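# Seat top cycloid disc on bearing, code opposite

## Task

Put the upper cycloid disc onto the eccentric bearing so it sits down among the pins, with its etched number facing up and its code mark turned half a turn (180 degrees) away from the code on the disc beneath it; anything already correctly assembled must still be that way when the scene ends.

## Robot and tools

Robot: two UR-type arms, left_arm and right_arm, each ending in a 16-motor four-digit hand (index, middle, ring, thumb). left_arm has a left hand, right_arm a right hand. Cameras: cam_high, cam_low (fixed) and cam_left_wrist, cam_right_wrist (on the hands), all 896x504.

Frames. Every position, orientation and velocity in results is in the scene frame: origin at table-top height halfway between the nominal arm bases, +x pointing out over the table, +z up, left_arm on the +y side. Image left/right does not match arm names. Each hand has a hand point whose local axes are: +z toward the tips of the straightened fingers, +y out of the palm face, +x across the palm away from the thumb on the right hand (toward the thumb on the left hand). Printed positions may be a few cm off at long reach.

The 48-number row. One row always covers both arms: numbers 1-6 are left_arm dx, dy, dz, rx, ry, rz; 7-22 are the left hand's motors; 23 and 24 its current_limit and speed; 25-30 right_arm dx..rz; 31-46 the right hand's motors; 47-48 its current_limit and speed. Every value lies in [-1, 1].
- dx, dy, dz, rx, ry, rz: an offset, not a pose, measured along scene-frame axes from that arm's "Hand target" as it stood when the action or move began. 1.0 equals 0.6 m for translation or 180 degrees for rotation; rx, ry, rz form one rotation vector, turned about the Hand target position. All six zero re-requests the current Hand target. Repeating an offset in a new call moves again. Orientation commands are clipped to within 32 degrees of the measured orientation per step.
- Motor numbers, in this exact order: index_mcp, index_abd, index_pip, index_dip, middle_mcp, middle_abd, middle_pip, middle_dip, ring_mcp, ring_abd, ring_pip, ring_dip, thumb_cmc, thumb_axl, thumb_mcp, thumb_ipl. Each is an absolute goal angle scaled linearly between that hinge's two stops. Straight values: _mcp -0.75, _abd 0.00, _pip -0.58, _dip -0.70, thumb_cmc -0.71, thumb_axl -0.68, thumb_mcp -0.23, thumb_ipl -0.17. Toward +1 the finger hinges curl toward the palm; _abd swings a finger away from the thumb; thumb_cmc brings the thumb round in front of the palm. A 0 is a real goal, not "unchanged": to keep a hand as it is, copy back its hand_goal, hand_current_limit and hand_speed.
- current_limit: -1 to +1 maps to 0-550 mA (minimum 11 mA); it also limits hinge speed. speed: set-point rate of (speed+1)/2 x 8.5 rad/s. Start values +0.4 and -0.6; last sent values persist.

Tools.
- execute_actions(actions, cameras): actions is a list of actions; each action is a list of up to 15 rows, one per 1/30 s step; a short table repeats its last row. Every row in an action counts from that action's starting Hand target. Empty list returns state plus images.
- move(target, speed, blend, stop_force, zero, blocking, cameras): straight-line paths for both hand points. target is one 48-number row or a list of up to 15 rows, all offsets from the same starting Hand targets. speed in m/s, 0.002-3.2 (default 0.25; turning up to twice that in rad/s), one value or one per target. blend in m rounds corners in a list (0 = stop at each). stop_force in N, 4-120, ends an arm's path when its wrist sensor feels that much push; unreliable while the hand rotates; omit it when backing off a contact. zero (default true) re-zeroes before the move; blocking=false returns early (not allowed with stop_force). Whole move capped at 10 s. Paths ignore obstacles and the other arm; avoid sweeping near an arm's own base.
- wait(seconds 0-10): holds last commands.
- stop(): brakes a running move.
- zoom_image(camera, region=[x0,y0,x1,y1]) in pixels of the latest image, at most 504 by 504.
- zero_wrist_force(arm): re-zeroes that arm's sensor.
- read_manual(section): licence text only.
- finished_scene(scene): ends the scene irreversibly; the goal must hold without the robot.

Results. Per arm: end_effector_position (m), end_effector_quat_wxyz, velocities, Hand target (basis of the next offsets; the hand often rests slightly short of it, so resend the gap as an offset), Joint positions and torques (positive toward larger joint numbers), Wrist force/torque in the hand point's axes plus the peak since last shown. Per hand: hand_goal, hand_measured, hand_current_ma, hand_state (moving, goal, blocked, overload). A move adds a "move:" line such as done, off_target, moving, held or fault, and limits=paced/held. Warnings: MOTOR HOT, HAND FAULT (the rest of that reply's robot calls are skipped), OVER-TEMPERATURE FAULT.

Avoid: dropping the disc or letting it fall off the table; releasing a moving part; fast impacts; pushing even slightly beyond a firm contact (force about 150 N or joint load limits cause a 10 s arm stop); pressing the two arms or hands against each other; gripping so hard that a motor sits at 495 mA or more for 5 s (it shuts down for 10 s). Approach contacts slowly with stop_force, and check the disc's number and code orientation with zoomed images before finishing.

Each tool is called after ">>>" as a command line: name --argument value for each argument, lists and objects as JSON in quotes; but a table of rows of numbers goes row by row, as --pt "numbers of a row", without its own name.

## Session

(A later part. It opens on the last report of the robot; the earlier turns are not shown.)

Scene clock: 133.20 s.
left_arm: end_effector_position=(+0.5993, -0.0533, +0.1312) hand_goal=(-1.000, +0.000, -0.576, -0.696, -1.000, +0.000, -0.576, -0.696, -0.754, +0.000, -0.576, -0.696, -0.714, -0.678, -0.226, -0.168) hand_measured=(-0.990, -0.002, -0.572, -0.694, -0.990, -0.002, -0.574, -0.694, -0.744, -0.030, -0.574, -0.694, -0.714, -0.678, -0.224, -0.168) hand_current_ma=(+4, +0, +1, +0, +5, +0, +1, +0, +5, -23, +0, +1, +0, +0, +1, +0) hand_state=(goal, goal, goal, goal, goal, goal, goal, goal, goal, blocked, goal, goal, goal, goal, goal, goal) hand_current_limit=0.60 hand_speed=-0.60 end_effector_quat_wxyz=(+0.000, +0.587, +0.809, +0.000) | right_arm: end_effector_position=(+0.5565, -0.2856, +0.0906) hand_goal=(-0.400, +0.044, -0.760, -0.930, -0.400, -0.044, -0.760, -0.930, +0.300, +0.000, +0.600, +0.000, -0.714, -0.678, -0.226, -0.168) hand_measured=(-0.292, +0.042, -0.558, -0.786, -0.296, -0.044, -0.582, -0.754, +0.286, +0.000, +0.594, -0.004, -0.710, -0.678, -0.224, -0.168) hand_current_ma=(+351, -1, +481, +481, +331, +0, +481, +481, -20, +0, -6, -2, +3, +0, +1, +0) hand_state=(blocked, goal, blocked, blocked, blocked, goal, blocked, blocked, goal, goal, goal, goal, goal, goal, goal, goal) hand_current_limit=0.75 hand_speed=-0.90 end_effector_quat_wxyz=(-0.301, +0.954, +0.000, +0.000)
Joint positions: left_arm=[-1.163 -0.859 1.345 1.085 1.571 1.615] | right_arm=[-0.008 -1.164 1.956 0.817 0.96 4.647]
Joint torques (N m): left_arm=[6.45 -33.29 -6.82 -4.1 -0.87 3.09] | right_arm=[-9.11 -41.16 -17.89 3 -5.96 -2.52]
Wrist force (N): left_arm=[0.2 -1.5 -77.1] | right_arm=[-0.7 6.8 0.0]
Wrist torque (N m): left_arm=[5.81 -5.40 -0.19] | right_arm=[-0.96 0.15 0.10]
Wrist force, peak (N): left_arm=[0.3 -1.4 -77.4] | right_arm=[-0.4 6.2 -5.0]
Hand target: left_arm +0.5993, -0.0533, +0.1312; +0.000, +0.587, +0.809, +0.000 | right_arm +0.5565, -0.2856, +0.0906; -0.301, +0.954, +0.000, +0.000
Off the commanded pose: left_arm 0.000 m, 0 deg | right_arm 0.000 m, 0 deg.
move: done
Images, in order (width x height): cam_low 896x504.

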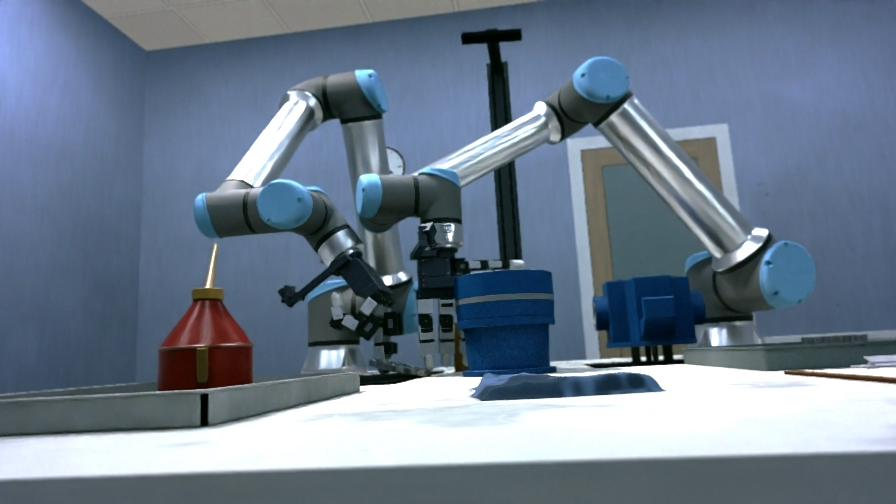

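>>> move --target '[0,0,0,0,0,0,-1,0,-0.576,-0.696,-1,0,-0.576,-0.696,-0.754,0,-0.576,-0.696,-0.714,-0.678,-0.226,-0.168,0.6,-0.6,0,-0.01,0,0,0,0,-0.4,0.044,-0.76,-0.93,-0.4,-0.044,-0.76,-0.93,0.3,0,0.6,0,-0.714,-0.678,-0.226,-0.168,0.75,-0.9]' --speed 0.02

>>> move --target '[0,0,0.0017,0,0,0,-1,0,-0.576,-0.696,-1,0,-0.576,-0.696,-0.754,0,-0.576,-0.696,-0.714,-0.678,-0.226,-0.168,0.6,-0.6,0,0,0,0,0,0,-0.4,0.044,-0.76,-0.93,-0.4,-0.044,-0.76,-0.93,0.3,0,0.6,0,-0.714,-0.678,-0.226,-0.168,0.75,-0.9]' --speed 0.003

>>> move --target '[0,0,0.0017,0,0,0,-1,0,-0.576,-0.696,-1,0,-0.576,-0.696,-0.754,0,-0.576,-0.696,-0.714,-0.678,-0.226,-0.168,0.6,-0.6,0,0,0,0,0,0,-0.4,0.044,-0.76,-0.93,-0.4,-0.044,-0.76,-0.93,0.3,0,0.6,0,-0.714,-0.678,-0.226,-0.168,0.75,-0.9]' --speed 0.003 --cameras '["cam_low"]'

>>> zoom_image --camera "cam_low" --region '[350, 320, 470, 395]'

Scene clock: 134.30 s.
left_arm: end_effector_position=(+0.5993, -0.0533, +0.1312) hand_goal=(-1.000, +0.000, -0.576, -0.696, -1.000, +0.000, -0.576, -0.696, -0.754, +0.000, -0.576, -0.696, -0.714, -0.678, -0.226, -0.168) hand_measured=(-0.990, -0.002, -0.572, -0.694, -0.990, -0.002, -0.574, -0.694, -0.744, -0.030, -0.574, -0.694, -0.714, -0.678, -0.224, -0.168) hand_current_ma=(+4, +0, +1, +0, +5, +0, +1, +0, +5, -22, +0, +1, +0, +0, +1, +0) hand_state=(goal, goal, goal, goal, goal, goal, goal, goal, goal, blocked, goal, goal, goal, goal, goal, goal) hand_current_limit=0.60 hand_speed=-0.60 end_effector_quat_wxyz=(+0.000, +0.587, +0.809, +0.000) | right_arm: end_effector_position=(+0.5565, -0.2915, +0.0906) hand_goal=(-0.400, +0.044, -0.760, -0.930, -0.400, -0.044, -0.760, -0.930, +0.300, +0.000, +0.600, +0.000, -0.714, -0.678, -0.226, -0.168) hand_measured=(-0.314, +0.040, -0.568, -0.794, -0.306, -0.044, -0.618, -0.758, +0.286, +0.000, +0.594, -0.004, -0.710, -0.678, -0.224, -0.168) hand_current_ma=(+253, -2, +481, +451, +283, +0, +474, +481, -20, +0, -6, -2, +3, +0, +1, +0) hand_state=(blocked, goal, blocked, blocked, blocked, goal, blocked, blocked, goal, goal, goal, goal, goal, goal, goal, goal) hand_current_limit=0.75 hand_speed=-0.90 end_effector_quat_wxyz=(-0.301, +0.954, +0.000, +0.000)
Joint positions: left_arm=[-1.163 -0.859 1.345 1.085 1.571 1.615] | right_arm=[-0.019 -1.165 1.96 0.822 0.961 4.634]
Joint torques (N m): left_arm=[5.83 -36.64 -8.23 -3.36 -0.98 3.09] | right_arm=[-22.42 -84.84 -20.7 9.69 -0.01 -2.77]
Wrist force (N): left_arm=[0.4 -1.8 -78.7] | right_arm=[-0.8 2.4 16.0]
Wrist torque (N m): left_arm=[5.91 -5.53 -0.17] | right_arm=[-1.53 0.08 0.11]
Wrist force, peak (N): left_arm=[0.4 -1.8 -78.7] | right_arm=[-1.0 2.5 15.9]
Hand target: left_arm +0.5993, -0.0533, +0.1312; +0.000, +0.587, +0.809, +0.000 | right_arm +0.5565, -0.2916, +0.0906; -0.301, +0.954, +0.000, +0.000
Off the commanded pose: left_arm 0.000 m, 0 deg | right_arm 0.000 m, 0 deg.
move: done

Scene clock: 135.00 s.
left_arm: end_effector_position=(+0.5993, -0.0533, +0.1321) hand_goal=(-1.000, +0.000, -0.576, -0.696, -1.000, +0.000, -0.576, -0.696, -0.754, +0.000, -0.576, -0.696, -0.714, -0.678, -0.226, -0.168) hand_measured=(-0.990, -0.002, -0.572, -0.694, -0.990, -0.002, -0.574, -0.694, -0.744, -0.028, -0.574, -0.694, -0.714, -0.678, -0.224, -0.168) hand_current_ma=(+4, +0, +1, +0, +5, +0, +1, +0, +5, -21, +0, +1, +0, +0, +1, +0) hand_state=(goal, goal, goal, goal, goal, goal, goal, goal, goal, blocked, goal, goal, goal, goal, goal, goal) hand_current_limit=0.60 hand_speed=-0.60 end_effector_quat_wxyz=(+0.000, +0.587, +0.809, +0.000) | right_arm: end_effector_position=(+0.5565, -0.2916, +0.0906) hand_goal=(-0.400, +0.044, -0.760, -0.930, -0.400, -0.044, -0.760, -0.930, +0.300, +0.000, +0.600, +0.000, -0.714, -0.678, -0.226, -0.168) hand_measured=(-0.314, +0.040, -0.568, -0.794, -0.306, -0.044, -0.618, -0.758, +0.286, +0.000, +0.594, -0.004, -0.710, -0.678, -0.224, -0.168) hand_current_ma=(+251, -2, +481, +451, +282, +0, +474, +481, -20, +0, -6, -2, +3, +0, +1, +0) hand_state=(blocked, goal, blocked, blocked, blocked, goal, blocked, blocked, goal, goal, goal, goal, goal, goal, goal, goal) hand_current_limit=0.75 hand_speed=-0.90 end_effector_quat_wxyz=(-0.301, +0.954, +0.000, +0.000)
Joint positions: left_arm=[-1.163 -0.86 1.344 1.086 1.571 1.615] | right_arm=[-0.019 -1.165 1.96 0.822 0.961 4.633]
Joint torques (N m): left_arm=[5.81 -59.69 -20.19 3.67 -1.01 3.26] | right_arm=[-19.61 -84.58 -20.55 9.76 -0.14 -2.77]
Wrist force (N): left_arm=[0.3 -0.7 -53.6] | right_arm=[-1.0 2.8 15.9]
Wrist torque (N m): left_arm=[4.01 -3.81 -0.23] | right_arm=[-1.54 0.11 0.08]
Wrist force, peak (N): left_arm=[0.3 -1.5 -78.8] | right_arm=[-1.0 2.6 16.1]
Hand target: left_arm +0.5993, -0.0533, +0.1323; +0.000, +0.587, +0.809, +0.000 | right_arm +0.5565, -0.2916, +0.0906; -0.301, +0.954, +0.000, +0.000
Off the commanded pose: left_arm 0.000 m, 0 deg | right_arm 0.000 m, 0 deg.
move: done

Scene clock: 135.70 s.
left_arm: end_effector_position=(+0.5993, -0.0533, +0.1332) hand_goal=(-1.000, +0.000, -0.576, -0.696, -1.000, +0.000, -0.576, -0.696, -0.754, +0.000, -0.576, -0.696, -0.714, -0.678, -0.226, -0.168) hand_measured=(-0.990, -0.002, -0.572, -0.694, -0.990, -0.002, -0.574, -0.694, -0.744, -0.028, -0.574, -0.694, -0.714, -0.678, -0.224, -0.168) hand_current_ma=(+4, +0, +1, +0, +5, +0, +1, +0, +5, -19, +0, +1, +0, +0, +1, +0) hand_state=(goal, goal, goal, goal, goal, goal, goal, goal, goal, blocked, goal, goal, goal, goal, goal, goal) hand_current_limit=0.60 hand_speed=-0.60 end_effector_quat_wxyz=(+0.000, +0.587, +0.809, +0.000) | right_arm: end_effector_position=(+0.5565, -0.2916, +0.0906) hand_goal=(-0.400, +0.044, -0.760, -0.930, -0.400, -0.044, -0.760, -0.930, +0.300, +0.000, +0.600, +0.000, -0.714, -0.678, -0.226, -0.168) hand_measured=(-0.314, +0.040, -0.568, -0.794, -0.306, -0.044, -0.618, -0.758, +0.286, +0.000, +0.594, -0.004, -0.710, -0.678, -0.224, -0.168) hand_current_ma=(+251, -2, +481, +451, +282, +0, +474, +481, -20, +0, -6, -2, +3, +0, +1, +0) hand_state=(blocked, goal, blocked, blocked, blocked, goal, blocked, blocked, goal, goal, goal, goal, goal, goal, goal, goal) hand_current_limit=0.75 hand_speed=-0.90 end_effector_quat_wxyz=(-0.301, +0.954, +0.000, +0.000)
Joint positions: left_arm=[-1.163 -0.86 1.344 1.088 1.571 1.615] | right_arm=[-0.019 -1.165 1.96 0.822 0.961 4.633]
Joint torques (N m): left_arm=[6.56 -79.63 -32.2 5.48 -1.2 3.16] | right_arm=[-20.29 -84.38 -21.03 9.64 -0.54 -2.61]
Wrist force (N): left_arm=[0.3 -0.4 -28.5] | right_arm=[-0.8 4.9 16.7]
Wrist torque (N m): left_arm=[2.02 -2.08 -0.26] | right_arm=[-1.57 0.09 0.10]
Wrist force, peak (N): left_arm=[0.1 -1.1 -53.0] | right_arm=[-0.8 4.9 16.7]
Hand target: left_arm +0.5993, -0.0533, +0.1333; +0.000, +0.587, +0.809, +0.000 | right_arm +0.5565, -0.2916, +0.0906; -0.301, +0.954, +0.000, +0.000
Off the commanded pose: left_arm 0.000 m, 0 deg | right_arm 0.000 m, 0 deg.
move: done
Images, in order (width x height): cam_low 896x504.

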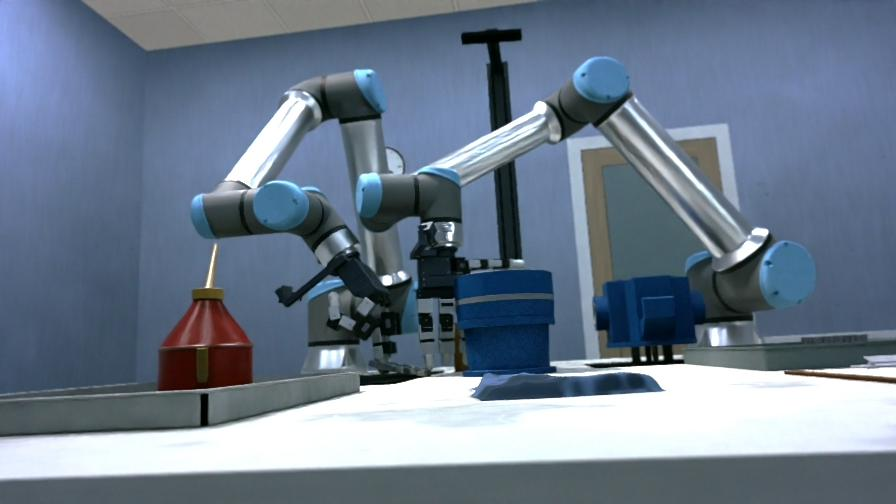

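Scaled by 4.200 from the camera's 896x504 image, which has a finer 1280x720 frame.

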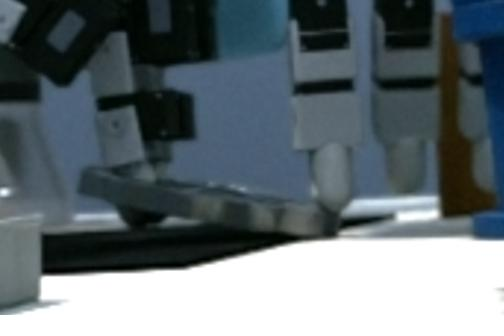

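>>> move --target '[0,0,0.0017,0,0,0,-1,0,-0.576,-0.696,-1,0,-0.576,-0.696,-0.754,0,-0.576,-0.696,-0.714,-0.678,-0.226,-0.168,0.6,-0.6,0,0,0,0,0,0,-0.4,0.044,-0.76,-0.93,-0.4,-0.044,-0.76,-0.93,0.3,0,0.6,0,-0.714,-0.678,-0.226,-0.168,0.75,-0.9]' --speed 0.003

>>> move --target '[0,0,0.0025,0,0,0,-1,0,-0.576,-0.696,-1,0,-0.576,-0.696,-0.754,0,-0.576,-0.696,-0.714,-0.678,-0.226,-0.168,0.6,-0.6,0,0,0,0,0,0,-0.4,0.044,-0.76,-0.93,-0.4,-0.044,-0.76,-0.93,0.3,0,0.6,0,-0.714,-0.678,-0.226,-0.168,0.75,-0.9]' --speed 0.003 --cameras '["cam_low"]'

>>> zoom_image --camera "cam_low" --region '[350, 320, 470, 395]'

Scene clock: 136.67 s.
left_arm: end_effector_position=(+0.5993, -0.0533, +0.1342) hand_goal=(-1.000, +0.000, -0.576, -0.696, -1.000, +0.000, -0.576, -0.696, -0.754, +0.000, -0.576, -0.696, -0.714, -0.678, -0.226, -0.168) hand_measured=(-0.990, -0.002, -0.572, -0.694, -0.990, -0.002, -0.574, -0.694, -0.744, -0.022, -0.574, -0.694, -0.714, -0.678, -0.224, -0.168) hand_current_ma=(+4, +0, +1, +0, +5, +0, +1, +0, +5, -14, +0, +1, +0, +0, +1, +0) hand_state=(goal, goal, goal, goal, goal, goal, goal, goal, goal, blocked, goal, goal, goal, goal, goal, goal) hand_current_limit=0.60 hand_speed=-0.60 end_effector_quat_wxyz=(+0.000, +0.587, +0.809, +0.000) | right_arm: end_effector_position=(+0.5565, -0.2916, +0.0906) hand_goal=(-0.400, +0.044, -0.760, -0.930, -0.400, -0.044, -0.760, -0.930, +0.300, +0.000, +0.600, +0.000, -0.714, -0.678, -0.226, -0.168) hand_measured=(-0.314, +0.040, -0.568, -0.794, -0.306, -0.044, -0.618, -0.758, +0.286, +0.000, +0.594, -0.004, -0.710, -0.678, -0.224, -0.168) hand_current_ma=(+251, -2, +481, +451, +282, +0, +474, +481, -20, +0, -6, -2, +3, +0, +1, +0) hand_state=(blocked, goal, blocked, blocked, blocked, goal, blocked, blocked, goal, goal, goal, goal, goal, goal, goal, goal) hand_current_limit=0.75 hand_speed=-0.90 end_effector_quat_wxyz=(-0.301, +0.954, +0.000, +0.000)
Joint positions: left_arm=[-1.163 -0.861 1.343 1.089 1.571 1.615] | right_arm=[-0.019 -1.165 1.96 0.822 0.961 4.633]
Joint torques (N m): left_arm=[6.49 -95.52 -40.77 6.89 -1.08 3.08] | right_arm=[-16.91 -84.28 -21.39 9.63 -1.45 -2.69]
Wrist force (N): left_arm=[-0.6 -0.4 -8.4] | right_arm=[-0.4 7.7 12.5]
Wrist torque (N m): left_arm=[0.41 -0.66 -0.34] | right_arm=[-1.50 0.16 0.10]
Wrist force, peak (N): left_arm=[0.2 -0.1 -27.8] | right_arm=[-1.0 5.2 16.7]
Hand target: left_arm +0.5993, -0.0533, +0.1343; +0.000, +0.587, +0.809, +0.000 | right_arm +0.5565, -0.2916, +0.0906; -0.301, +0.954, +0.000, +0.000
Off the commanded pose: left_arm 0.000 m, 0 deg | right_arm 0.000 m, 0 deg.
move: done

Scene clock: 137.40 s.
left_arm: end_effector_position=(+0.5993, -0.0533, +0.1357) hand_goal=(-1.000, +0.000, -0.576, -0.696, -1.000, +0.000, -0.576, -0.696, -0.754, +0.000, -0.576, -0.696, -0.714, -0.678, -0.226, -0.168) hand_measured=(-0.990, -0.002, -0.572, -0.694, -0.990, -0.002, -0.574, -0.694, -0.744, -0.022, -0.572, -0.694, -0.714, -0.678, -0.224, -0.168) hand_current_ma=(+4, +0, +1, +0, +5, +0, +1, +0, +5, -13, +1, +1, +0, +0, +1, +0) hand_state=(goal, goal, goal, goal, goal, goal, goal, goal, goal, blocked, goal, goal, goal, goal, goal, goal) hand_current_limit=0.60 hand_speed=-0.60 end_effector_quat_wxyz=(+0.000, +0.587, +0.809, +0.000) | right_arm: end_effector_position=(+0.5565, -0.2916, +0.0906) hand_goal=(-0.400, +0.044, -0.760, -0.930, -0.400, -0.044, -0.760, -0.930, +0.300, +0.000, +0.600, +0.000, -0.714, -0.678, -0.226, -0.168) hand_measured=(-0.314, +0.042, -0.568, -0.794, -0.306, -0.044, -0.618, -0.758, +0.286, +0.000, +0.594, -0.004, -0.710, -0.678, -0.224, -0.168) hand_current_ma=(+251, -1, +481, +451, +282, +0, +474, +481, -20, +0, -6, -2, +3, +0, +1, +0) hand_state=(blocked, goal, blocked, blocked, blocked, goal, blocked, blocked, goal, goal, goal, goal, goal, goal, goal, goal) hand_current_limit=0.75 hand_speed=-0.90 end_effector_quat_wxyz=(-0.301, +0.954, +0.000, +0.000)
Joint positions: left_arm=[-1.163 -0.862 1.342 1.091 1.571 1.615] | right_arm=[-0.019 -1.165 1.96 0.822 0.961 4.633]
Joint torques (N m): left_arm=[6.51 -101.25 -43.75 6.72 -1 3.03] | right_arm=[-13.26 -81.87 -21.93 9.52 -2.56 -2.63]
Wrist force (N): left_arm=[0.4 0.0 -2.6] | right_arm=[-0.4 7.7 8.4]
Wrist torque (N m): left_arm=[-0.03 -0.19 -0.29] | right_arm=[-1.26 0.23 0.08]
Wrist force, peak (N): left_arm=[-0.3 -0.5 -8.4] | right_arm=[-0.3 7.6 12.3]
Hand target: left_arm +0.5993, -0.0533, +0.1358; +0.000, +0.587, +0.809, +0.000 | right_arm +0.5565, -0.2916, +0.0906; -0.301, +0.954, +0.000, +0.000
Off the commanded pose: left_arm 0.000 m, 0 deg | right_arm 0.000 m, 0 deg.
move: done
Images, in order (width x height): cam_low 896x504.

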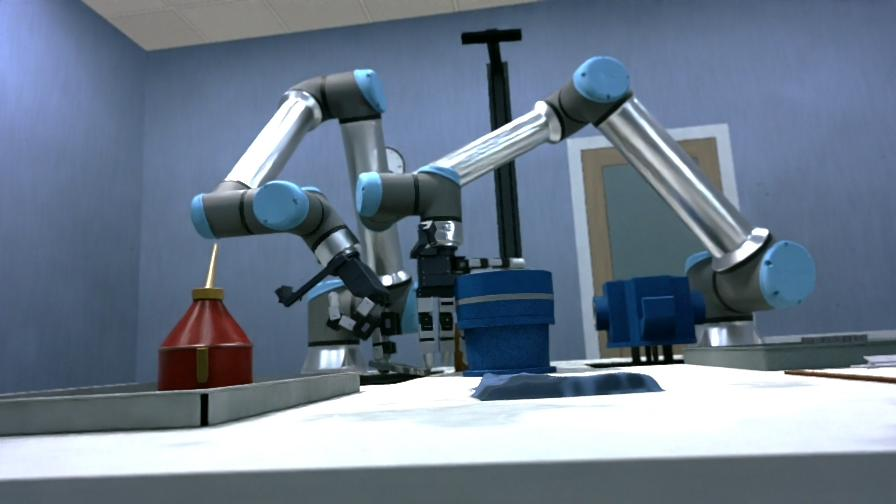

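Scaled by 4.200 from the camera's 896x504 image, which has a finer 1280x720 frame.

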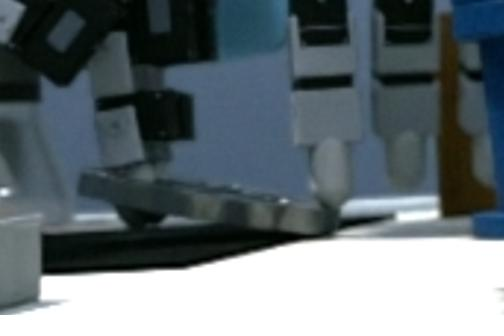

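>>> move --target '[0,0,0.0025,0,0,0,-1,0,-0.576,-0.696,-1,0,-0.576,-0.696,-0.754,0,-0.576,-0.696,-0.714,-0.678,-0.226,-0.168,0.6,-0.6,0,0,0,0,0,0,-0.4,0.044,-0.76,-0.93,-0.4,-0.044,-0.76,-0.93,0.3,0,0.6,0,-0.714,-0.678,-0.226,-0.168,0.75,-0.9]' --speed 0.003 --cameras '["cam_low"]'

>>> zoom_image --camera "cam_low" --region '[350, 320, 470, 395]'

Scene clock: 138.90 s.
left_arm: end_effector_position=(+0.5993, -0.0533, +0.1373) hand_goal=(-1.000, +0.000, -0.576, -0.696, -1.000, +0.000, -0.576, -0.696, -0.754, +0.000, -0.576, -0.696, -0.714, -0.678, -0.226, -0.168) hand_measured=(-0.990, -0.002, -0.572, -0.694, -0.990, -0.002, -0.574, -0.694, -0.744, -0.026, -0.572, -0.694, -0.714, -0.678, -0.224, -0.168) hand_current_ma=(+4, +0, +1, +0, +5, +0, +1, +0, +5, -18, +1, +1, +0, +0, +1, +0) hand_state=(goal, goal, goal, goal, goal, goal, goal, goal, goal, blocked, goal, goal, goal, goal, goal, goal) hand_current_limit=0.60 hand_speed=-0.60 end_effector_quat_wxyz=(+0.000, +0.587, +0.809, +0.000) | right_arm: end_effector_position=(+0.5565, -0.2916, +0.0906) hand_goal=(-0.400, +0.044, -0.760, -0.930, -0.400, -0.044, -0.760, -0.930, +0.300, +0.000, +0.600, +0.000, -0.714, -0.678, -0.226, -0.168) hand_measured=(-0.314, +0.042, -0.568, -0.802, -0.306, -0.044, -0.620, -0.766, +0.286, +0.000, +0.594, -0.004, -0.710, -0.678, -0.224, -0.168) hand_current_ma=(+251, -1, +481, +414, +282, +0, +468, +480, -20, +0, -6, -2, +3, +0, +1, +0) hand_state=(blocked, goal, blocked, blocked, blocked, goal, blocked, blocked, goal, goal, goal, goal, goal, goal, goal, goal) hand_current_limit=0.75 hand_speed=-0.90 end_effector_quat_wxyz=(-0.301, +0.954, +0.000, +0.000)
Joint positions: left_arm=[-1.163 -0.864 1.341 1.093 1.571 1.615] | right_arm=[-0.019 -1.165 1.96 0.822 0.961 4.633]
Joint torques (N m): left_arm=[6.26 -101.88 -43.89 6.85 -1.05 3.12] | right_arm=[-6.34 -77.37 -22.13 9.05 -4.61 -2.33]
Wrist force (N): left_arm=[0.6 -0.1 -2.2] | right_arm=[0.2 7.6 7.7]
Wrist torque (N m): left_arm=[-0.08 -0.12 -0.29] | right_arm=[-1.18 0.15 0.13]
Wrist force, peak (N): left_arm=[0.3 -0.4 -2.9] | right_arm=[0.0 8.0 8.9]
Hand target: left_arm +0.5993, -0.0533, +0.1373; +0.000, +0.587, +0.809, +0.000 | right_arm +0.5565, -0.2916, +0.0906; -0.301, +0.954, +0.000, +0.000
Off the commanded pose: left_arm 0.000 m, 0 deg | right_arm 0.000 m, 0 deg.
move: done
Images, in order (width x height): cam_low 896x504.

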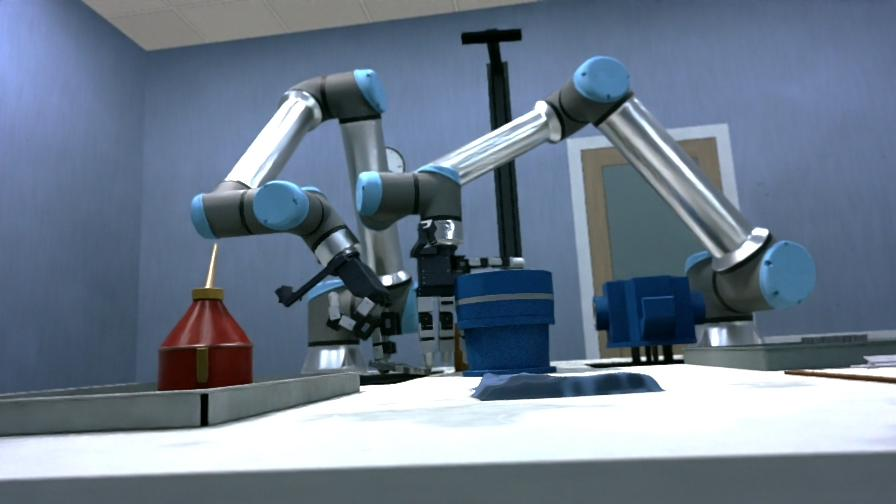

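Scaled by 4.200 from the camera's 896x504 image, which has a finer 1280x720 frame.

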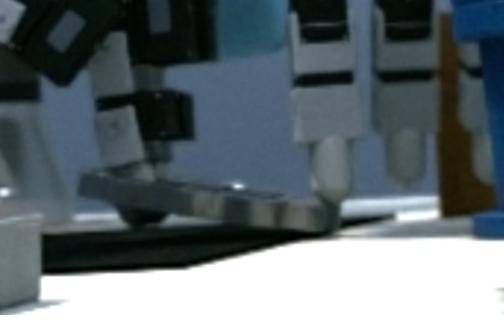

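>>> move --target '[0,0,0.0033,0,0,0,-1,0,-0.576,-0.696,-1,0,-0.576,-0.696,-0.754,0,-0.576,-0.696,-0.714,-0.678,-0.226,-0.168,0.6,-0.6,0,0,0,0,0,0,-0.4,0.044,-0.76,-0.93,-0.4,-0.044,-0.76,-0.93,0.3,0,0.6,0,-0.714,-0.678,-0.226,-0.168,0.75,-0.9]' --speed 0.003 --cameras '["cam_low"]'

>>> zoom_image --camera "cam_low" --region '[350, 320, 470, 395]'

>>> move --target '[0,0,0.0033,0,0,0,-1,0,-0.576,-0.696,-1,0,-0.576,-0.696,-0.754,0,-0.576,-0.696,-0.714,-0.678,-0.226,-0.168,0.6,-0.6,0,0,0,0,0,0,-0.4,0.044,-0.76,-0.93,-0.4,-0.044,-0.76,-0.93,0.3,0,0.6,0,-0.714,-0.678,-0.226,-0.168,0.75,-0.9]' --speed 0.003 --cameras '["cam_low"]'

>>> zoom_image --camera "cam_low" --region '[350, 320, 470, 395]'

Scene clock: 140.03 s.
left_arm: end_effector_position=(+0.5993, -0.0533, +0.1392) hand_goal=(-1.000, +0.000, -0.576, -0.696, -1.000, +0.000, -0.576, -0.696, -0.754, +0.000, -0.576, -0.696, -0.714, -0.678, -0.226, -0.168) hand_measured=(-0.990, -0.002, -0.572, -0.694, -0.990, -0.002, -0.574, -0.694, -0.742, -0.032, -0.570, -0.694, -0.714, -0.678, -0.224, -0.168) hand_current_ma=(+4, +0, +1, +0, +5, +0, +1, +0, +6, -25, +2, +1, +0, +0, +1, +0) hand_state=(goal, goal, goal, goal, goal, goal, goal, goal, goal, blocked, goal, goal, goal, goal, goal, goal) hand_current_limit=0.60 hand_speed=-0.60 end_effector_quat_wxyz=(+0.000, +0.587, +0.809, +0.000) | right_arm: end_effector_position=(+0.5565, -0.2916, +0.0906) hand_goal=(-0.400, +0.044, -0.760, -0.930, -0.400, -0.044, -0.760, -0.930, +0.300, +0.000, +0.600, +0.000, -0.714, -0.678, -0.226, -0.168) hand_measured=(-0.314, +0.042, -0.574, -0.810, -0.306, -0.044, -0.620, -0.782, +0.286, +0.000, +0.594, -0.004, -0.710, -0.678, -0.224, -0.168) hand_current_ma=(+251, -1, +481, +378, +282, +0, +468, +481, -20, +0, -6, -2, +3, +0, +1, +0) hand_state=(blocked, goal, blocked, blocked, blocked, goal, blocked, blocked, goal, goal, goal, goal, goal, goal, goal, goal) hand_current_limit=0.75 hand_speed=-0.90 end_effector_quat_wxyz=(-0.301, +0.954, +0.000, +0.000)
Joint positions: left_arm=[-1.163 -0.865 1.34 1.096 1.571 1.615] | right_arm=[-0.019 -1.165 1.96 0.822 0.961 4.633]
Joint torques (N m): left_arm=[5.76 -101.94 -44.82 7.35 -1.2 3.08] | right_arm=[-1.27 -72.81 -22.35 8.95 -5.73 -2.15]
Wrist force (N): left_arm=[0.8 -0.2 -1.5] | right_arm=[-0.1 7.4 7.4]
Wrist torque (N m): left_arm=[-0.16 -0.10 -0.26] | right_arm=[-1.15 0.19 0.10]
Wrist force, peak (N): left_arm=[0.8 -0.2 -2.2] | right_arm=[0.0 7.9 8.1]
Hand target: left_arm +0.5993, -0.0533, +0.1393; +0.000, +0.587, +0.809, +0.000 | right_arm +0.5565, -0.2916, +0.0906; -0.301, +0.954, +0.000, +0.000
Off the commanded pose: left_arm 0.000 m, 0 deg | right_arm 0.000 m, 0 deg.
move: done
Images, in order (width x height): cam_low 896x504.

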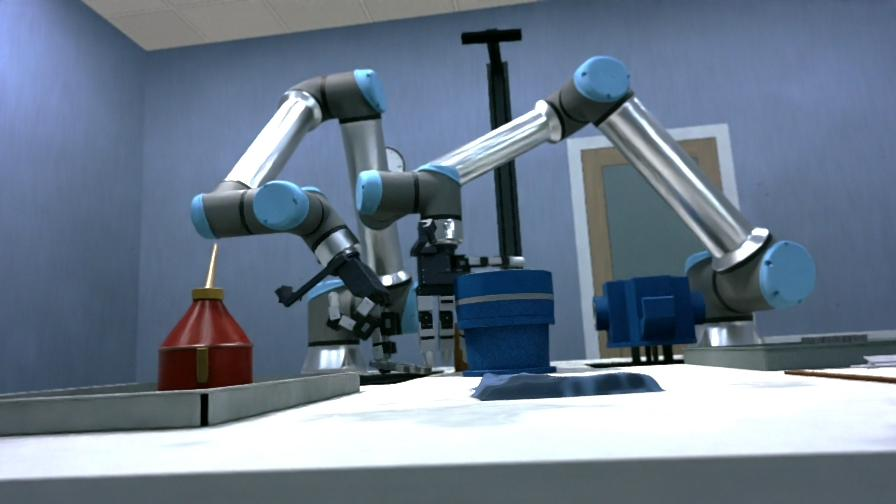

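Scaled by 4.200 from the camera's 896x504 image, which has a finer 1280x720 frame.

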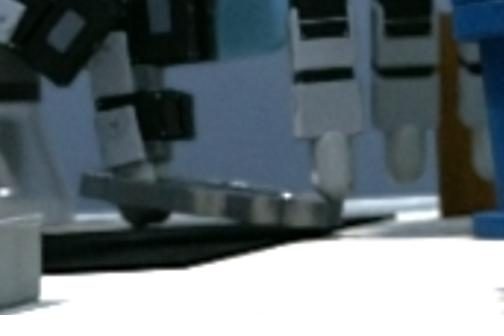

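Scene clock: 140.90 s.
left_arm: end_effector_position=(+0.5993, -0.0533, +0.1412) hand_goal=(-1.000, +0.000, -0.576, -0.696, -1.000, +0.000, -0.576, -0.696, -0.754, +0.000, -0.576, -0.696, -0.714, -0.678, -0.226, -0.168) hand_measured=(-0.990, -0.002, -0.572, -0.694, -0.990, -0.002, -0.574, -0.694, -0.742, -0.032, -0.570, -0.694, -0.714, -0.678, -0.224, -0.168) hand_current_ma=(+4, +0, +1, +0, +5, +0, +1, +0, +7, -25, +2, +1, +0, +0, +1, +0) hand_state=(goal, goal, goal, goal, goal, goal, goal, goal, goal, blocked, goal, goal, goal, goal, goal, goal) hand_current_limit=0.60 hand_speed=-0.60 end_effector_quat_wxyz=(+0.000, +0.587, +0.809, +0.000) | right_arm: end_effector_position=(+0.5565, -0.2916, +0.0906) hand_goal=(-0.400, +0.044, -0.760, -0.930, -0.400, -0.044, -0.760, -0.930, +0.300, +0.000, +0.600, +0.000, -0.714, -0.678, -0.226, -0.168) hand_measured=(-0.314, +0.042, -0.584, -0.812, -0.306, -0.044, -0.624, -0.792, +0.286, +0.000, +0.594, -0.004, -0.710, -0.678, -0.224, -0.168) hand_current_ma=(+251, -1, +480, +363, +282, +0, +441, +463, -20, +0, -6, -2, +3, +0, +1, +0) hand_state=(blocked, goal, blocked, blocked, blocked, goal, blocked, blocked, goal, goal, goal, goal, goal, goal, goal, goal) hand_current_limit=0.75 hand_speed=-0.90 end_effector_quat_wxyz=(-0.301, +0.954, +0.000, +0.000)
Joint positions: left_arm=[-1.163 -0.867 1.339 1.099 1.571 1.615] | right_arm=[-0.019 -1.165 1.96 0.822 0.961 4.633]
Joint torques (N m): left_arm=[5.08 -101.4 -44.4 7.25 -1.21 3] | right_arm=[2.62 -70.8 -23.08 8.68 -5.84 -2.12]
Wrist force (N): left_arm=[0.4 0.0 -1.8] | right_arm=[-0.5 7.7 7.6]
Wrist torque (N m): left_arm=[-0.12 -0.09 -0.30] | right_arm=[-1.08 0.21 0.09]
Wrist force, peak (N): left_arm=[0.7 -0.1 -2.1] | right_arm=[-0.4 7.6 7.7]
Hand target: left_arm +0.5993, -0.0533, +0.1413; +0.000, +0.587, +0.809, +0.000 | right_arm +0.5565, -0.2916, +0.0906; -0.301, +0.954, +0.000, +0.000
Off the commanded pose: left_arm 0.000 m, 0 deg | right_arm 0.000 m, 0 deg.
move: done
Images, in order (width x height): cam_low 896x504.

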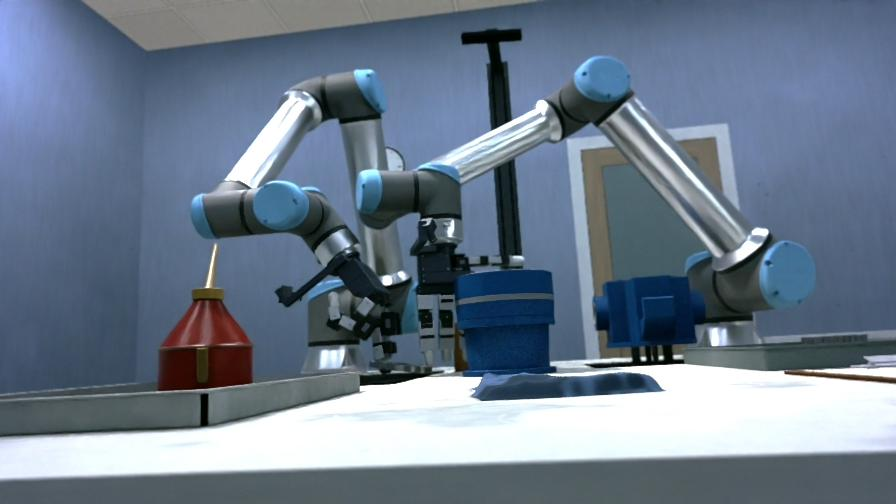

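Scaled by 4.200 from the camera's 896x504 image, which has a finer 1280x720 frame.

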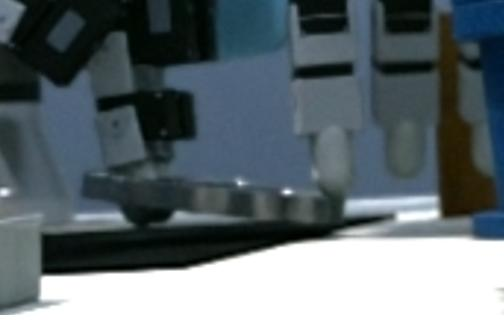

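>>> move --target '[0,0,0.0033,0,0,0,-1,0,-0.576,-0.696,-1,0,-0.576,-0.696,-0.754,0,-0.576,-0.696,-0.714,-0.678,-0.226,-0.168,0.6,-0.6,0,0,0,0,0,0,-0.4,0.044,-0.76,-0.93,-0.4,-0.044,-0.76,-0.93,0.3,0,0.6,0,-0.714,-0.678,-0.226,-0.168,0.75,-0.9]' --speed 0.003

>>> move --target '[0,0,0.0033,0,0,0,-1,0,-0.576,-0.696,-1,0,-0.576,-0.696,-0.754,0,-0.576,-0.696,-0.714,-0.678,-0.226,-0.168,0.6,-0.6,0,0,0,0,0,0,-0.4,0.044,-0.76,-0.93,-0.4,-0.044,-0.76,-0.93,0.3,0,0.6,0,-0.714,-0.678,-0.226,-0.168,0.75,-0.9]' --speed 0.003 --cameras '["cam_low"]'

>>> zoom_image --camera "cam_low" --region '[350, 320, 470, 395]'

Scene clock: 141.97 s.
left_arm: end_effector_position=(+0.5993, -0.0533, +0.1432) hand_goal=(-1.000, +0.000, -0.576, -0.696, -1.000, +0.000, -0.576, -0.696, -0.754, +0.000, -0.576, -0.696, -0.714, -0.678, -0.226, -0.168) hand_measured=(-0.990, -0.002, -0.572, -0.694, -0.990, -0.002, -0.574, -0.694, -0.742, -0.032, -0.570, -0.694, -0.714, -0.678, -0.224, -0.168) hand_current_ma=(+4, +0, +1, +0, +5, +0, +1, +0, +7, -25, +2, +1, +0, +0, +1, +0) hand_state=(goal, goal, goal, goal, goal, goal, goal, goal, goal, blocked, goal, goal, goal, goal, goal, goal) hand_current_limit=0.60 hand_speed=-0.60 end_effector_quat_wxyz=(+0.000, +0.587, +0.809, +0.000) | right_arm: end_effector_position=(+0.5565, -0.2916, +0.0906) hand_goal=(-0.400, +0.044, -0.760, -0.930, -0.400, -0.044, -0.760, -0.930, +0.300, +0.000, +0.600, +0.000, -0.714, -0.678, -0.226, -0.168) hand_measured=(-0.314, +0.042, -0.594, -0.816, -0.306, -0.044, -0.634, -0.798, +0.286, +0.000, +0.594, -0.004, -0.710, -0.678, -0.224, -0.168) hand_current_ma=(+251, -1, +481, +351, +282, +0, +403, +435, -20, +0, -6, -2, +3, +0, +1, +0) hand_state=(blocked, goal, blocked, blocked, blocked, goal, blocked, blocked, goal, goal, goal, goal, goal, goal, goal, goal) hand_current_limit=0.75 hand_speed=-0.90 end_effector_quat_wxyz=(-0.301, +0.954, +0.000, +0.000)
Joint positions: left_arm=[-1.163 -0.868 1.338 1.101 1.571 1.615] | right_arm=[-0.019 -1.165 1.96 0.822 0.961 4.633]
Joint torques (N m): left_arm=[4.51 -102.29 -44.49 7.02 -1.29 2.91] | right_arm=[9.38 -66.97 -23.79 8.43 -5.74 -1.95]
Wrist force (N): left_arm=[0.0 -0.3 -1.1] | right_arm=[-0.3 7.2 7.4]
Wrist torque (N m): left_arm=[-0.21 -0.04 -0.33] | right_arm=[-1.07 0.18 0.11]
Wrist force, peak (N): left_arm=[0.8 0.0 -1.7] | right_arm=[-0.5 7.6 7.5]
Hand target: left_arm +0.5993, -0.0533, +0.1432; +0.000, +0.587, +0.809, +0.000 | right_arm +0.5565, -0.2916, +0.0906; -0.301, +0.954, +0.000, +0.000
Off the commanded pose: left_arm 0.000 m, 0 deg | right_arm 0.000 m, 0 deg.
move: done

Scene clock: 142.83 s.
left_arm: end_effector_position=(+0.5993, -0.0533, +0.1452) hand_goal=(-1.000, +0.000, -0.576, -0.696, -1.000, +0.000, -0.576, -0.696, -0.754, +0.000, -0.576, -0.696, -0.714, -0.678, -0.226, -0.168) hand_measured=(-0.990, -0.002, -0.572, -0.694, -0.990, -0.002, -0.574, -0.694, -0.742, -0.032, -0.570, -0.694, -0.714, -0.678, -0.224, -0.168) hand_current_ma=(+4, +0, +1, +0, +5, +0, +1, +0, +7, -25, +2, +1, +0, +0, +1, +0) hand_state=(goal, goal, goal, goal, goal, goal, goal, goal, goal, blocked, goal, goal, goal, goal, goal, goal) hand_current_limit=0.60 hand_speed=-0.60 end_effector_quat_wxyz=(+0.000, +0.587, +0.809, +0.000) | right_arm: end_effector_position=(+0.5565, -0.2916, +0.0906) hand_goal=(-0.400, +0.044, -0.760, -0.930, -0.400, -0.044, -0.760, -0.930, +0.300, +0.000, +0.600, +0.000, -0.714, -0.678, -0.226, -0.168) hand_measured=(-0.314, +0.042, -0.606, -0.818, -0.306, -0.042, -0.640, -0.804, +0.286, +0.000, +0.594, -0.004, -0.710, -0.678, -0.224, -0.168) hand_current_ma=(+251, -1, +481, +340, +282, +0, +369, +408, -20, +0, -6, -2, +3, +0, +1, +0) hand_state=(blocked, goal, blocked, blocked, blocked, goal, blocked, blocked, goal, goal, goal, goal, goal, goal, goal, goal) hand_current_limit=0.75 hand_speed=-0.90 end_effector_quat_wxyz=(-0.301, +0.954, +0.000, +0.000)
Joint positions: left_arm=[-1.163 -0.87 1.336 1.104 1.571 1.615] | right_arm=[-0.019 -1.165 1.96 0.822 0.961 4.633]
Joint torques (N m): left_arm=[3.63 -102.94 -44.61 6.99 -1.26 3.09] | right_arm=[12.24 -62.25 -23.42 8.22 -5.72 -1.88]
Wrist force (N): left_arm=[0.0 -0.4 -1.7] | right_arm=[0.0 6.9 7.2]
Wrist torque (N m): left_arm=[-0.17 -0.09 -0.33] | right_arm=[-1.04 0.14 0.12]
Wrist force, peak (N): left_arm=[0.1 0.0 -1.8] | right_arm=[-0.6 7.1 7.8]
Hand target: left_arm +0.5993, -0.0533, +0.1452; +0.000, +0.587, +0.809, +0.000 | right_arm +0.5565, -0.2916, +0.0906; -0.301, +0.954, +0.000, +0.000
Off the commanded pose: left_arm 0.000 m, 0 deg | right_arm 0.000 m, 0 deg.
move: done
Images, in order (width x height): cam_low 896x504.

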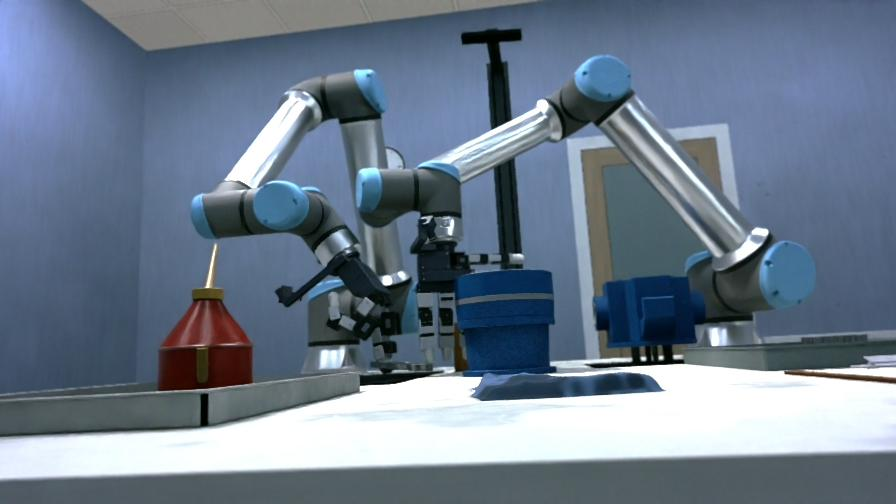

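Scaled by 4.200 from the camera's 896x504 image, which has a finer 1280x720 frame.

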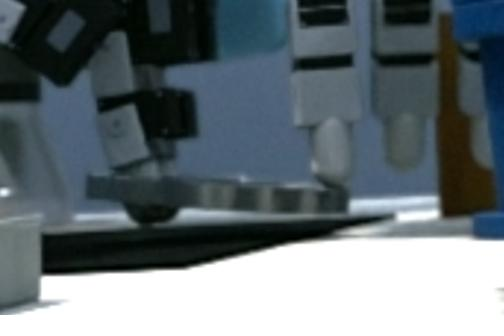

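>>> move --target '[0,0,0.0033,0,0,0,-1,0,-0.576,-0.696,-1,0,-0.576,-0.696,-0.754,0,-0.576,-0.696,-0.714,-0.678,-0.226,-0.168,0.6,-0.6,0,0,0,0,0,0,-0.4,0.044,-0.76,-0.93,-0.4,-0.044,-0.76,-0.93,0.3,0,0.6,0,-0.714,-0.678,-0.226,-0.168,0.75,-0.9]' --speed 0.003

>>> move --target '[0,0,0.0033,0,0,0,-1,0,-0.576,-0.696,-1,0,-0.576,-0.696,-0.754,0,-0.576,-0.696,-0.714,-0.678,-0.226,-0.168,0.6,-0.6,0,0,0,0,0,0,-0.4,0.044,-0.76,-0.93,-0.4,-0.044,-0.76,-0.93,0.3,0,0.6,0,-0.714,-0.678,-0.226,-0.168,0.75,-0.9]' --speed 0.003 --cameras '["cam_low"]'

>>> zoom_image --camera "cam_low" --region '[350, 320, 470, 395]'

Scene clock: 146.30 s.
left_arm: end_effector_position=(+0.5993, -0.0533, +0.1472) hand_goal=(-1.000, +0.000, -0.576, -0.696, -1.000, +0.000, -0.576, -0.696, -0.754, +0.000, -0.576, -0.696, -0.714, -0.678, -0.226, -0.168) hand_measured=(-0.990, -0.002, -0.572, -0.694, -0.990, -0.002, -0.574, -0.694, -0.742, -0.032, -0.570, -0.694, -0.714, -0.678, -0.224, -0.168) hand_current_ma=(+4, +0, +1, +0, +5, +0, +1, +0, +7, -25, +2, +1, +0, +0, +1, +0) hand_state=(goal, goal, goal, goal, goal, goal, goal, goal, goal, blocked, goal, goal, goal, goal, goal, goal) hand_current_limit=0.60 hand_speed=-0.60 end_effector_quat_wxyz=(+0.000, +0.587, +0.809, +0.000) | right_arm: end_effector_position=(+0.5565, -0.2916, +0.0906) hand_goal=(-0.400, +0.044, -0.760, -0.930, -0.400, -0.044, -0.760, -0.930, +0.300, +0.000, +0.600, +0.000, -0.714, -0.678, -0.226, -0.168) hand_measured=(-0.314, +0.042, -0.616, -0.820, -0.306, -0.042, -0.648, -0.810, +0.286, +0.000, +0.594, -0.004, -0.710, -0.678, -0.224, -0.168) hand_current_ma=(+251, -1, +480, +331, +282, +0, +335, +380, -20, +0, -6, -2, +3, +0, +1, +0) hand_state=(blocked, goal, blocked, blocked, blocked, goal, blocked, blocked, goal, goal, goal, goal, goal, goal, goal, goal) hand_current_limit=0.75 hand_speed=-0.90 end_effector_quat_wxyz=(-0.301, +0.954, +0.000, +0.000)
Joint positions: left_arm=[-1.163 -0.871 1.335 1.107 1.571 1.615] | right_arm=[-0.019 -1.165 1.96 0.822 0.961 4.633]
Joint torques (N m): left_arm=[4.29 -102.14 -44.99 7.12 -1.33 2.79] | right_arm=[15.17 -52 -24.94 7.4 -5.28 -1.5]
Wrist force (N): left_arm=[0.3 -0.2 -0.8] | right_arm=[-0.3 7.2 7.2]
Wrist torque (N m): left_arm=[-0.21 -0.13 -0.30] | right_arm=[-0.95 0.16 0.11]
Wrist force, peak (N): left_arm=[0.4 0.0 -1.6] | right_arm=[-0.5 7.2 7.6]
Hand target: left_arm +0.5993, -0.0533, +0.1472; +0.000, +0.587, +0.809, +0.000 | right_arm +0.5565, -0.2916, +0.0906; -0.301, +0.954, +0.000, +0.000
Off the commanded pose: left_arm 0.000 m, 0 deg | right_arm 0.000 m, 0 deg.
move: done

Scene clock: 147.30 s.
left_arm: end_effector_position=(+0.5993, -0.0533, +0.1492) hand_goal=(-1.000, +0.000, -0.576, -0.696, -1.000, +0.000, -0.576, -0.696, -0.754, +0.000, -0.576, -0.696, -0.714, -0.678, -0.226, -0.168) hand_measured=(-0.990, -0.002, -0.572, -0.694, -0.990, -0.002, -0.574, -0.694, -0.748, -0.004, -0.572, -0.694, -0.714, -0.678, -0.224, -0.168) hand_current_ma=(+4, +0, +1, +0, +5, +0, +1, +0, +2, +0, +1, +1, +0, +0, +1, +0) hand_state=(goal, goal, goal, goal, goal, goal, goal, goal, goal, goal, goal, goal, goal, goal, goal, goal) hand_current_limit=0.60 hand_speed=-0.60 end_effector_quat_wxyz=(+0.000, +0.587, +0.809, +0.000) | right_arm: end_effector_position=(+0.5565, -0.2915, +0.0906) hand_goal=(-0.400, +0.044, -0.760, -0.930, -0.400, -0.044, -0.760, -0.930, +0.300, +0.000, +0.600, +0.000, -0.714, -0.678, -0.226, -0.168) hand_measured=(-0.390, +0.042, -0.754, -0.926, -0.390, -0.042, -0.754, -0.926, +0.286, +0.000, +0.594, -0.004, -0.710, -0.678, -0.224, -0.168) hand_current_ma=(+11, -1, +5, +2, +11, +1, +4, +2, -19, +0, -6, -2, +3, +0, +1, +0) hand_state=(goal, goal, goal, goal, goal, goal, goal, goal, goal, goal, goal, goal, goal, goal, goal, goal) hand_current_limit=0.75 hand_speed=-0.90 end_effector_quat_wxyz=(-0.301, +0.954, +0.000, +0.000)
Joint positions: left_arm=[-1.163 -0.873 1.334 1.11 1.571 1.615] | right_arm=[-0.019 -1.165 1.96 0.822 0.961 4.633]
Joint torques (N m): left_arm=[3.93 -104.7 -45.47 7.85 -1.45 2.8] | right_arm=[15.14 -48.27 -25.42 4 -0.62 -1.45]
Wrist force (N): left_arm=[-0.9 -0.8 1.9] | right_arm=[-0.1 0.2 -0.1]
Wrist torque (N m): left_arm=[-0.40 -0.03 -0.37] | right_arm=[0.16 0.12 0.13]
Wrist force, peak (N): left_arm=[-1.0 -0.6 2.0] | right_arm=[-0.5 6.7 7.6]
Hand target: left_arm +0.5993, -0.0533, +0.1492; +0.000, +0.587, +0.809, +0.000 | right_arm +0.5565, -0.2916, +0.0906; -0.301, +0.954, +0.000, +0.000
Off the commanded pose: left_arm 0.000 m, 0 deg | right_arm 0.000 m, 0 deg.
move: done
Images, in order (width x height): cam_low 896x504.

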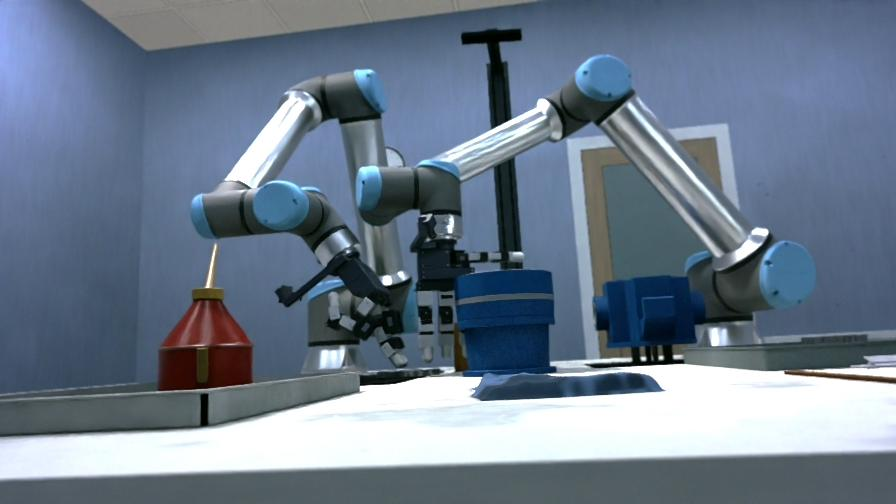

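Scaled by 4.200 from the camera's 896x504 image, which has a finer 1280x720 frame.

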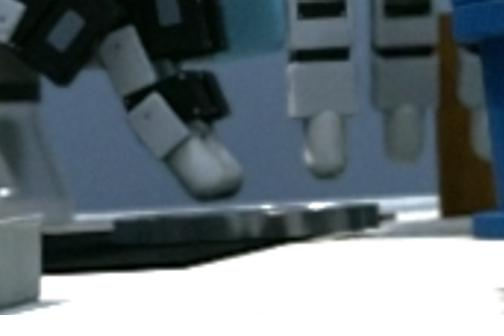

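>>> move --target '[0,0,0.08,0,0,0,-1,0,-0.576,-0.696,-1,0,-0.576,-0.696,-0.754,0,-0.576,-0.696,-0.714,-0.678,-0.226,-0.168,0.6,-0.6,0,0,0.05,0,0,0,-0.4,0.044,-0.76,-0.93,-0.4,-0.044,-0.76,-0.93,0.3,0,0.6,0,-0.714,-0.678,-0.226,-0.168,0.75,-0.9]' --speed 0.06 --cameras '["all"]'

>>> zoom_image --camera "cam_low" --region '[350, 320, 470, 395]'

>>> zoom_image --camera "cam_high" --region '[250, 200, 500, 400]'

Scene clock: 148.93 s.
left_arm: end_effector_position=(+0.5993, -0.0533, +0.1971) hand_goal=(-1.000, +0.000, -0.576, -0.696, -1.000, +0.000, -0.576, -0.696, -0.754, +0.000, -0.576, -0.696, -0.714, -0.678, -0.226, -0.168) hand_measured=(-0.990, -0.002, -0.572, -0.694, -0.990, -0.002, -0.574, -0.694, -0.748, -0.004, -0.572, -0.694, -0.714, -0.678, -0.224, -0.168) hand_current_ma=(+4, +0, +1, +0, +5, +0, +1, +0, +2, +0, +1, +1, +0, +0, +1, +0) hand_state=(goal, goal, goal, goal, goal, goal, goal, goal, goal, goal, goal, goal, goal, goal, goal, goal) hand_current_limit=0.60 hand_speed=-0.60 end_effector_quat_wxyz=(+0.000, +0.587, +0.809, +0.000) | right_arm: end_effector_position=(+0.5565, -0.2916, +0.1205) hand_goal=(-0.400, +0.044, -0.760, -0.930, -0.400, -0.044, -0.760, -0.930, +0.300, +0.000, +0.600, +0.000, -0.714, -0.678, -0.226, -0.168) hand_measured=(-0.390, +0.042, -0.754, -0.926, -0.390, -0.042, -0.754, -0.926, +0.286, +0.000, +0.594, -0.004, -0.710, -0.678, -0.224, -0.168) hand_current_ma=(+11, -1, +5, +2, +11, +1, +4, +2, -19, +0, -6, -2, +3, +0, +1, +0) hand_state=(goal, goal, goal, goal, goal, goal, goal, goal, goal, goal, goal, goal, goal, goal, goal, goal) hand_current_limit=0.75 hand_speed=-0.90 end_effector_quat_wxyz=(-0.301, +0.954, +0.000, +0.000)
Joint positions: left_arm=[-1.163 -0.906 1.3 1.177 1.571 1.615] | right_arm=[-0.019 -1.202 1.945 0.874 0.961 4.633]
Joint torques (N m): left_arm=[3.89 -104.9 -46.8 7.44 -1.25 3.09] | right_arm=[15.25 -75.71 -36.94 7.76 0.7 2.31]
Wrist force (N): left_arm=[-0.8 -0.6 2.2] | right_arm=[0.0 0.3 -0.6]
Wrist torque (N m): left_arm=[-0.42 -0.03 -0.31] | right_arm=[0.22 0.12 0.14]
Wrist force, peak (N): left_arm=[-1.1 -0.7 2.6] | right_arm=[-0.6 0.3 -0.8]
Hand target: left_arm +0.5993, -0.0533, +0.1972; +0.000, +0.587, +0.809, +0.000 | right_arm +0.5565, -0.2916, +0.1206; -0.301, +0.954, +0.000, +0.000
Off the commanded pose: left_arm 0.000 m, 0 deg | right_arm 0.000 m, 0 deg.
move: done
camera_calibration:
cam_left_wrist: T_world_to_cam=[[-0.335074, -0.942127, -0.011032, 0.119446], [-0.671358, 0.230525, 0.70437, 0.232053], [-0.661063, 0.243423, -0.709747, 0.679453], [0, 0, 0, 1]] pos_world=[0.644975, -0.106355, 0.320107]
cam_right_wrist: T_world_to_cam=[[-0.778137, -0.478939, -0.40635, 0.381979], [-0.442991, -0.0401501, 0.895626, 0.0833727], [-0.445266, 0.876929, -0.180924, 0.64806], [0, 0, 0, 1]] pos_world=[0.622725, -0.382011, 0.197796]

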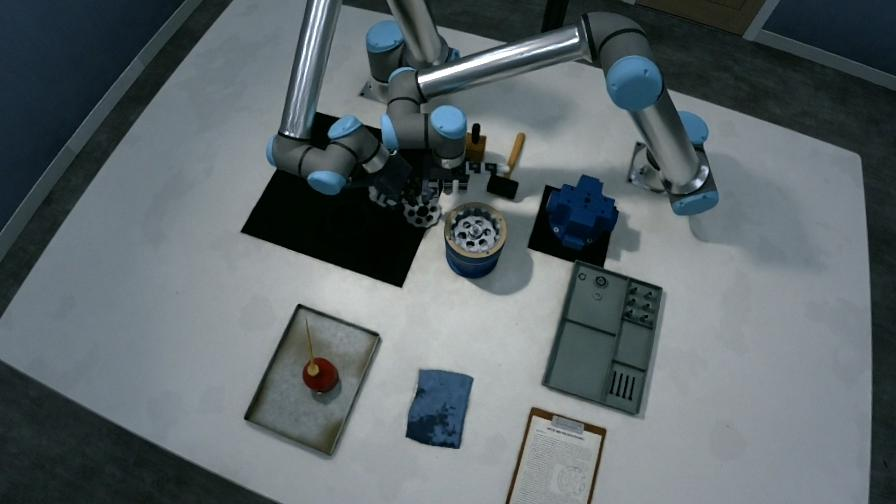

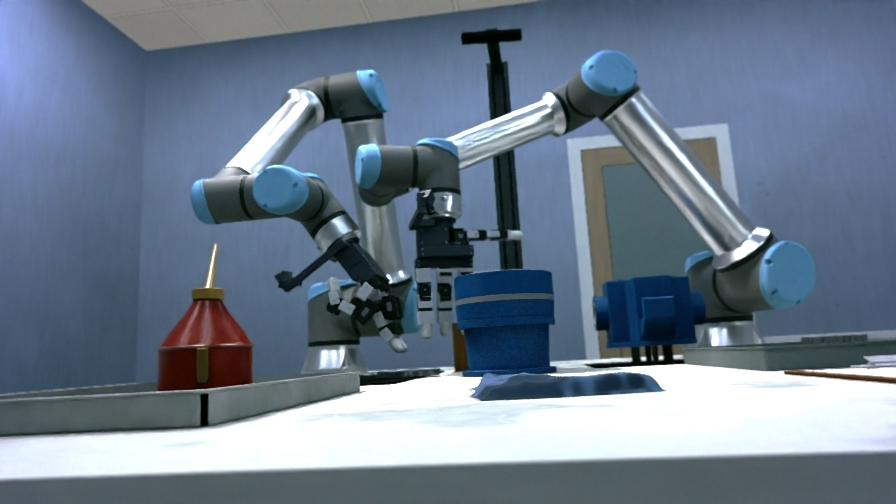

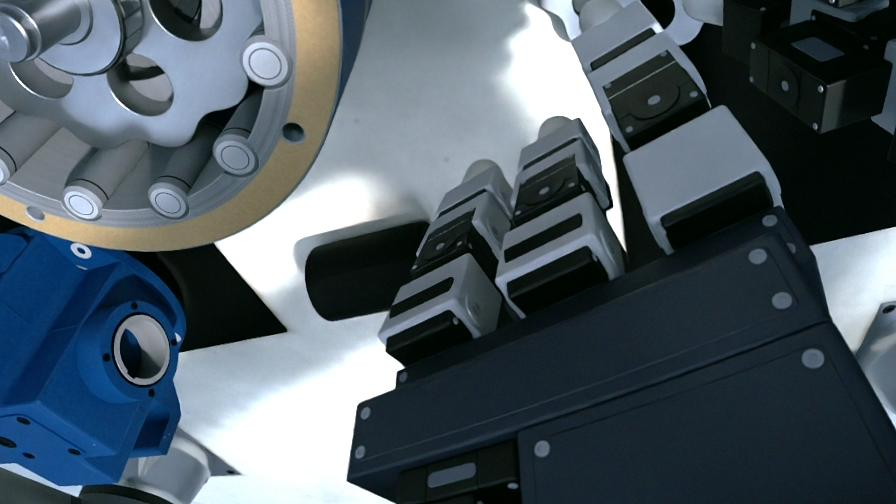

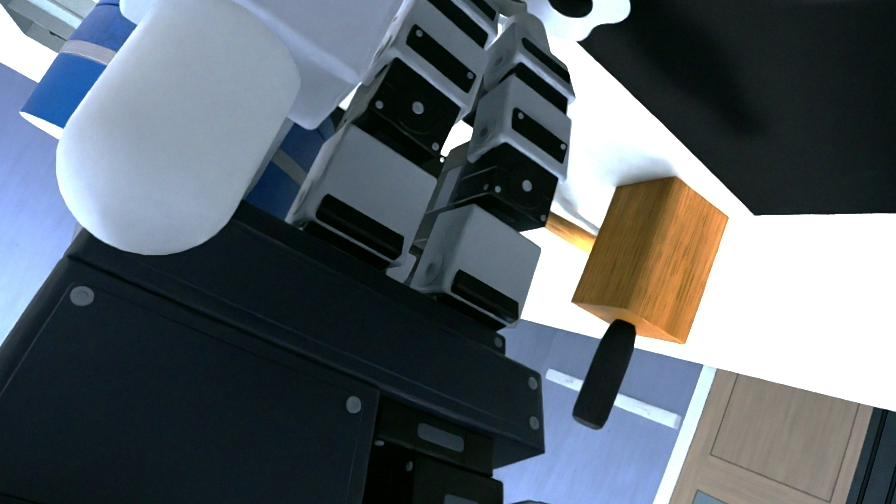

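Scaled by 4.200 from the camera's 896x504 image, which has a finer 1280x720 frame.

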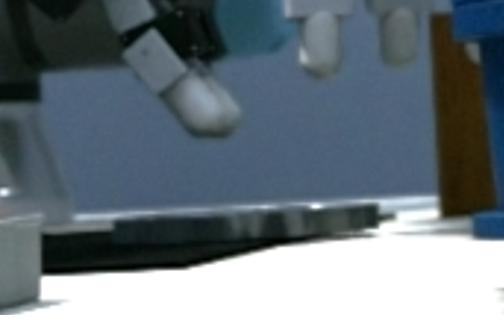

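Scaled by 2.016 from the camera's 896x504 image, which has a finer 1280x720 frame.

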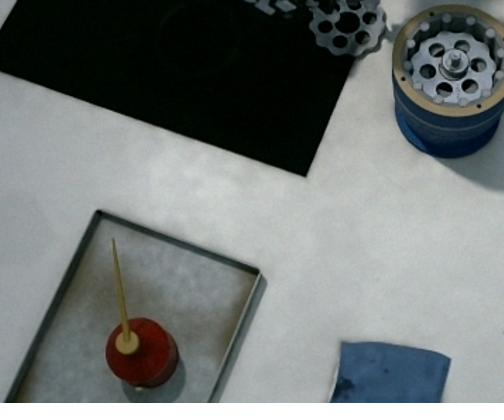

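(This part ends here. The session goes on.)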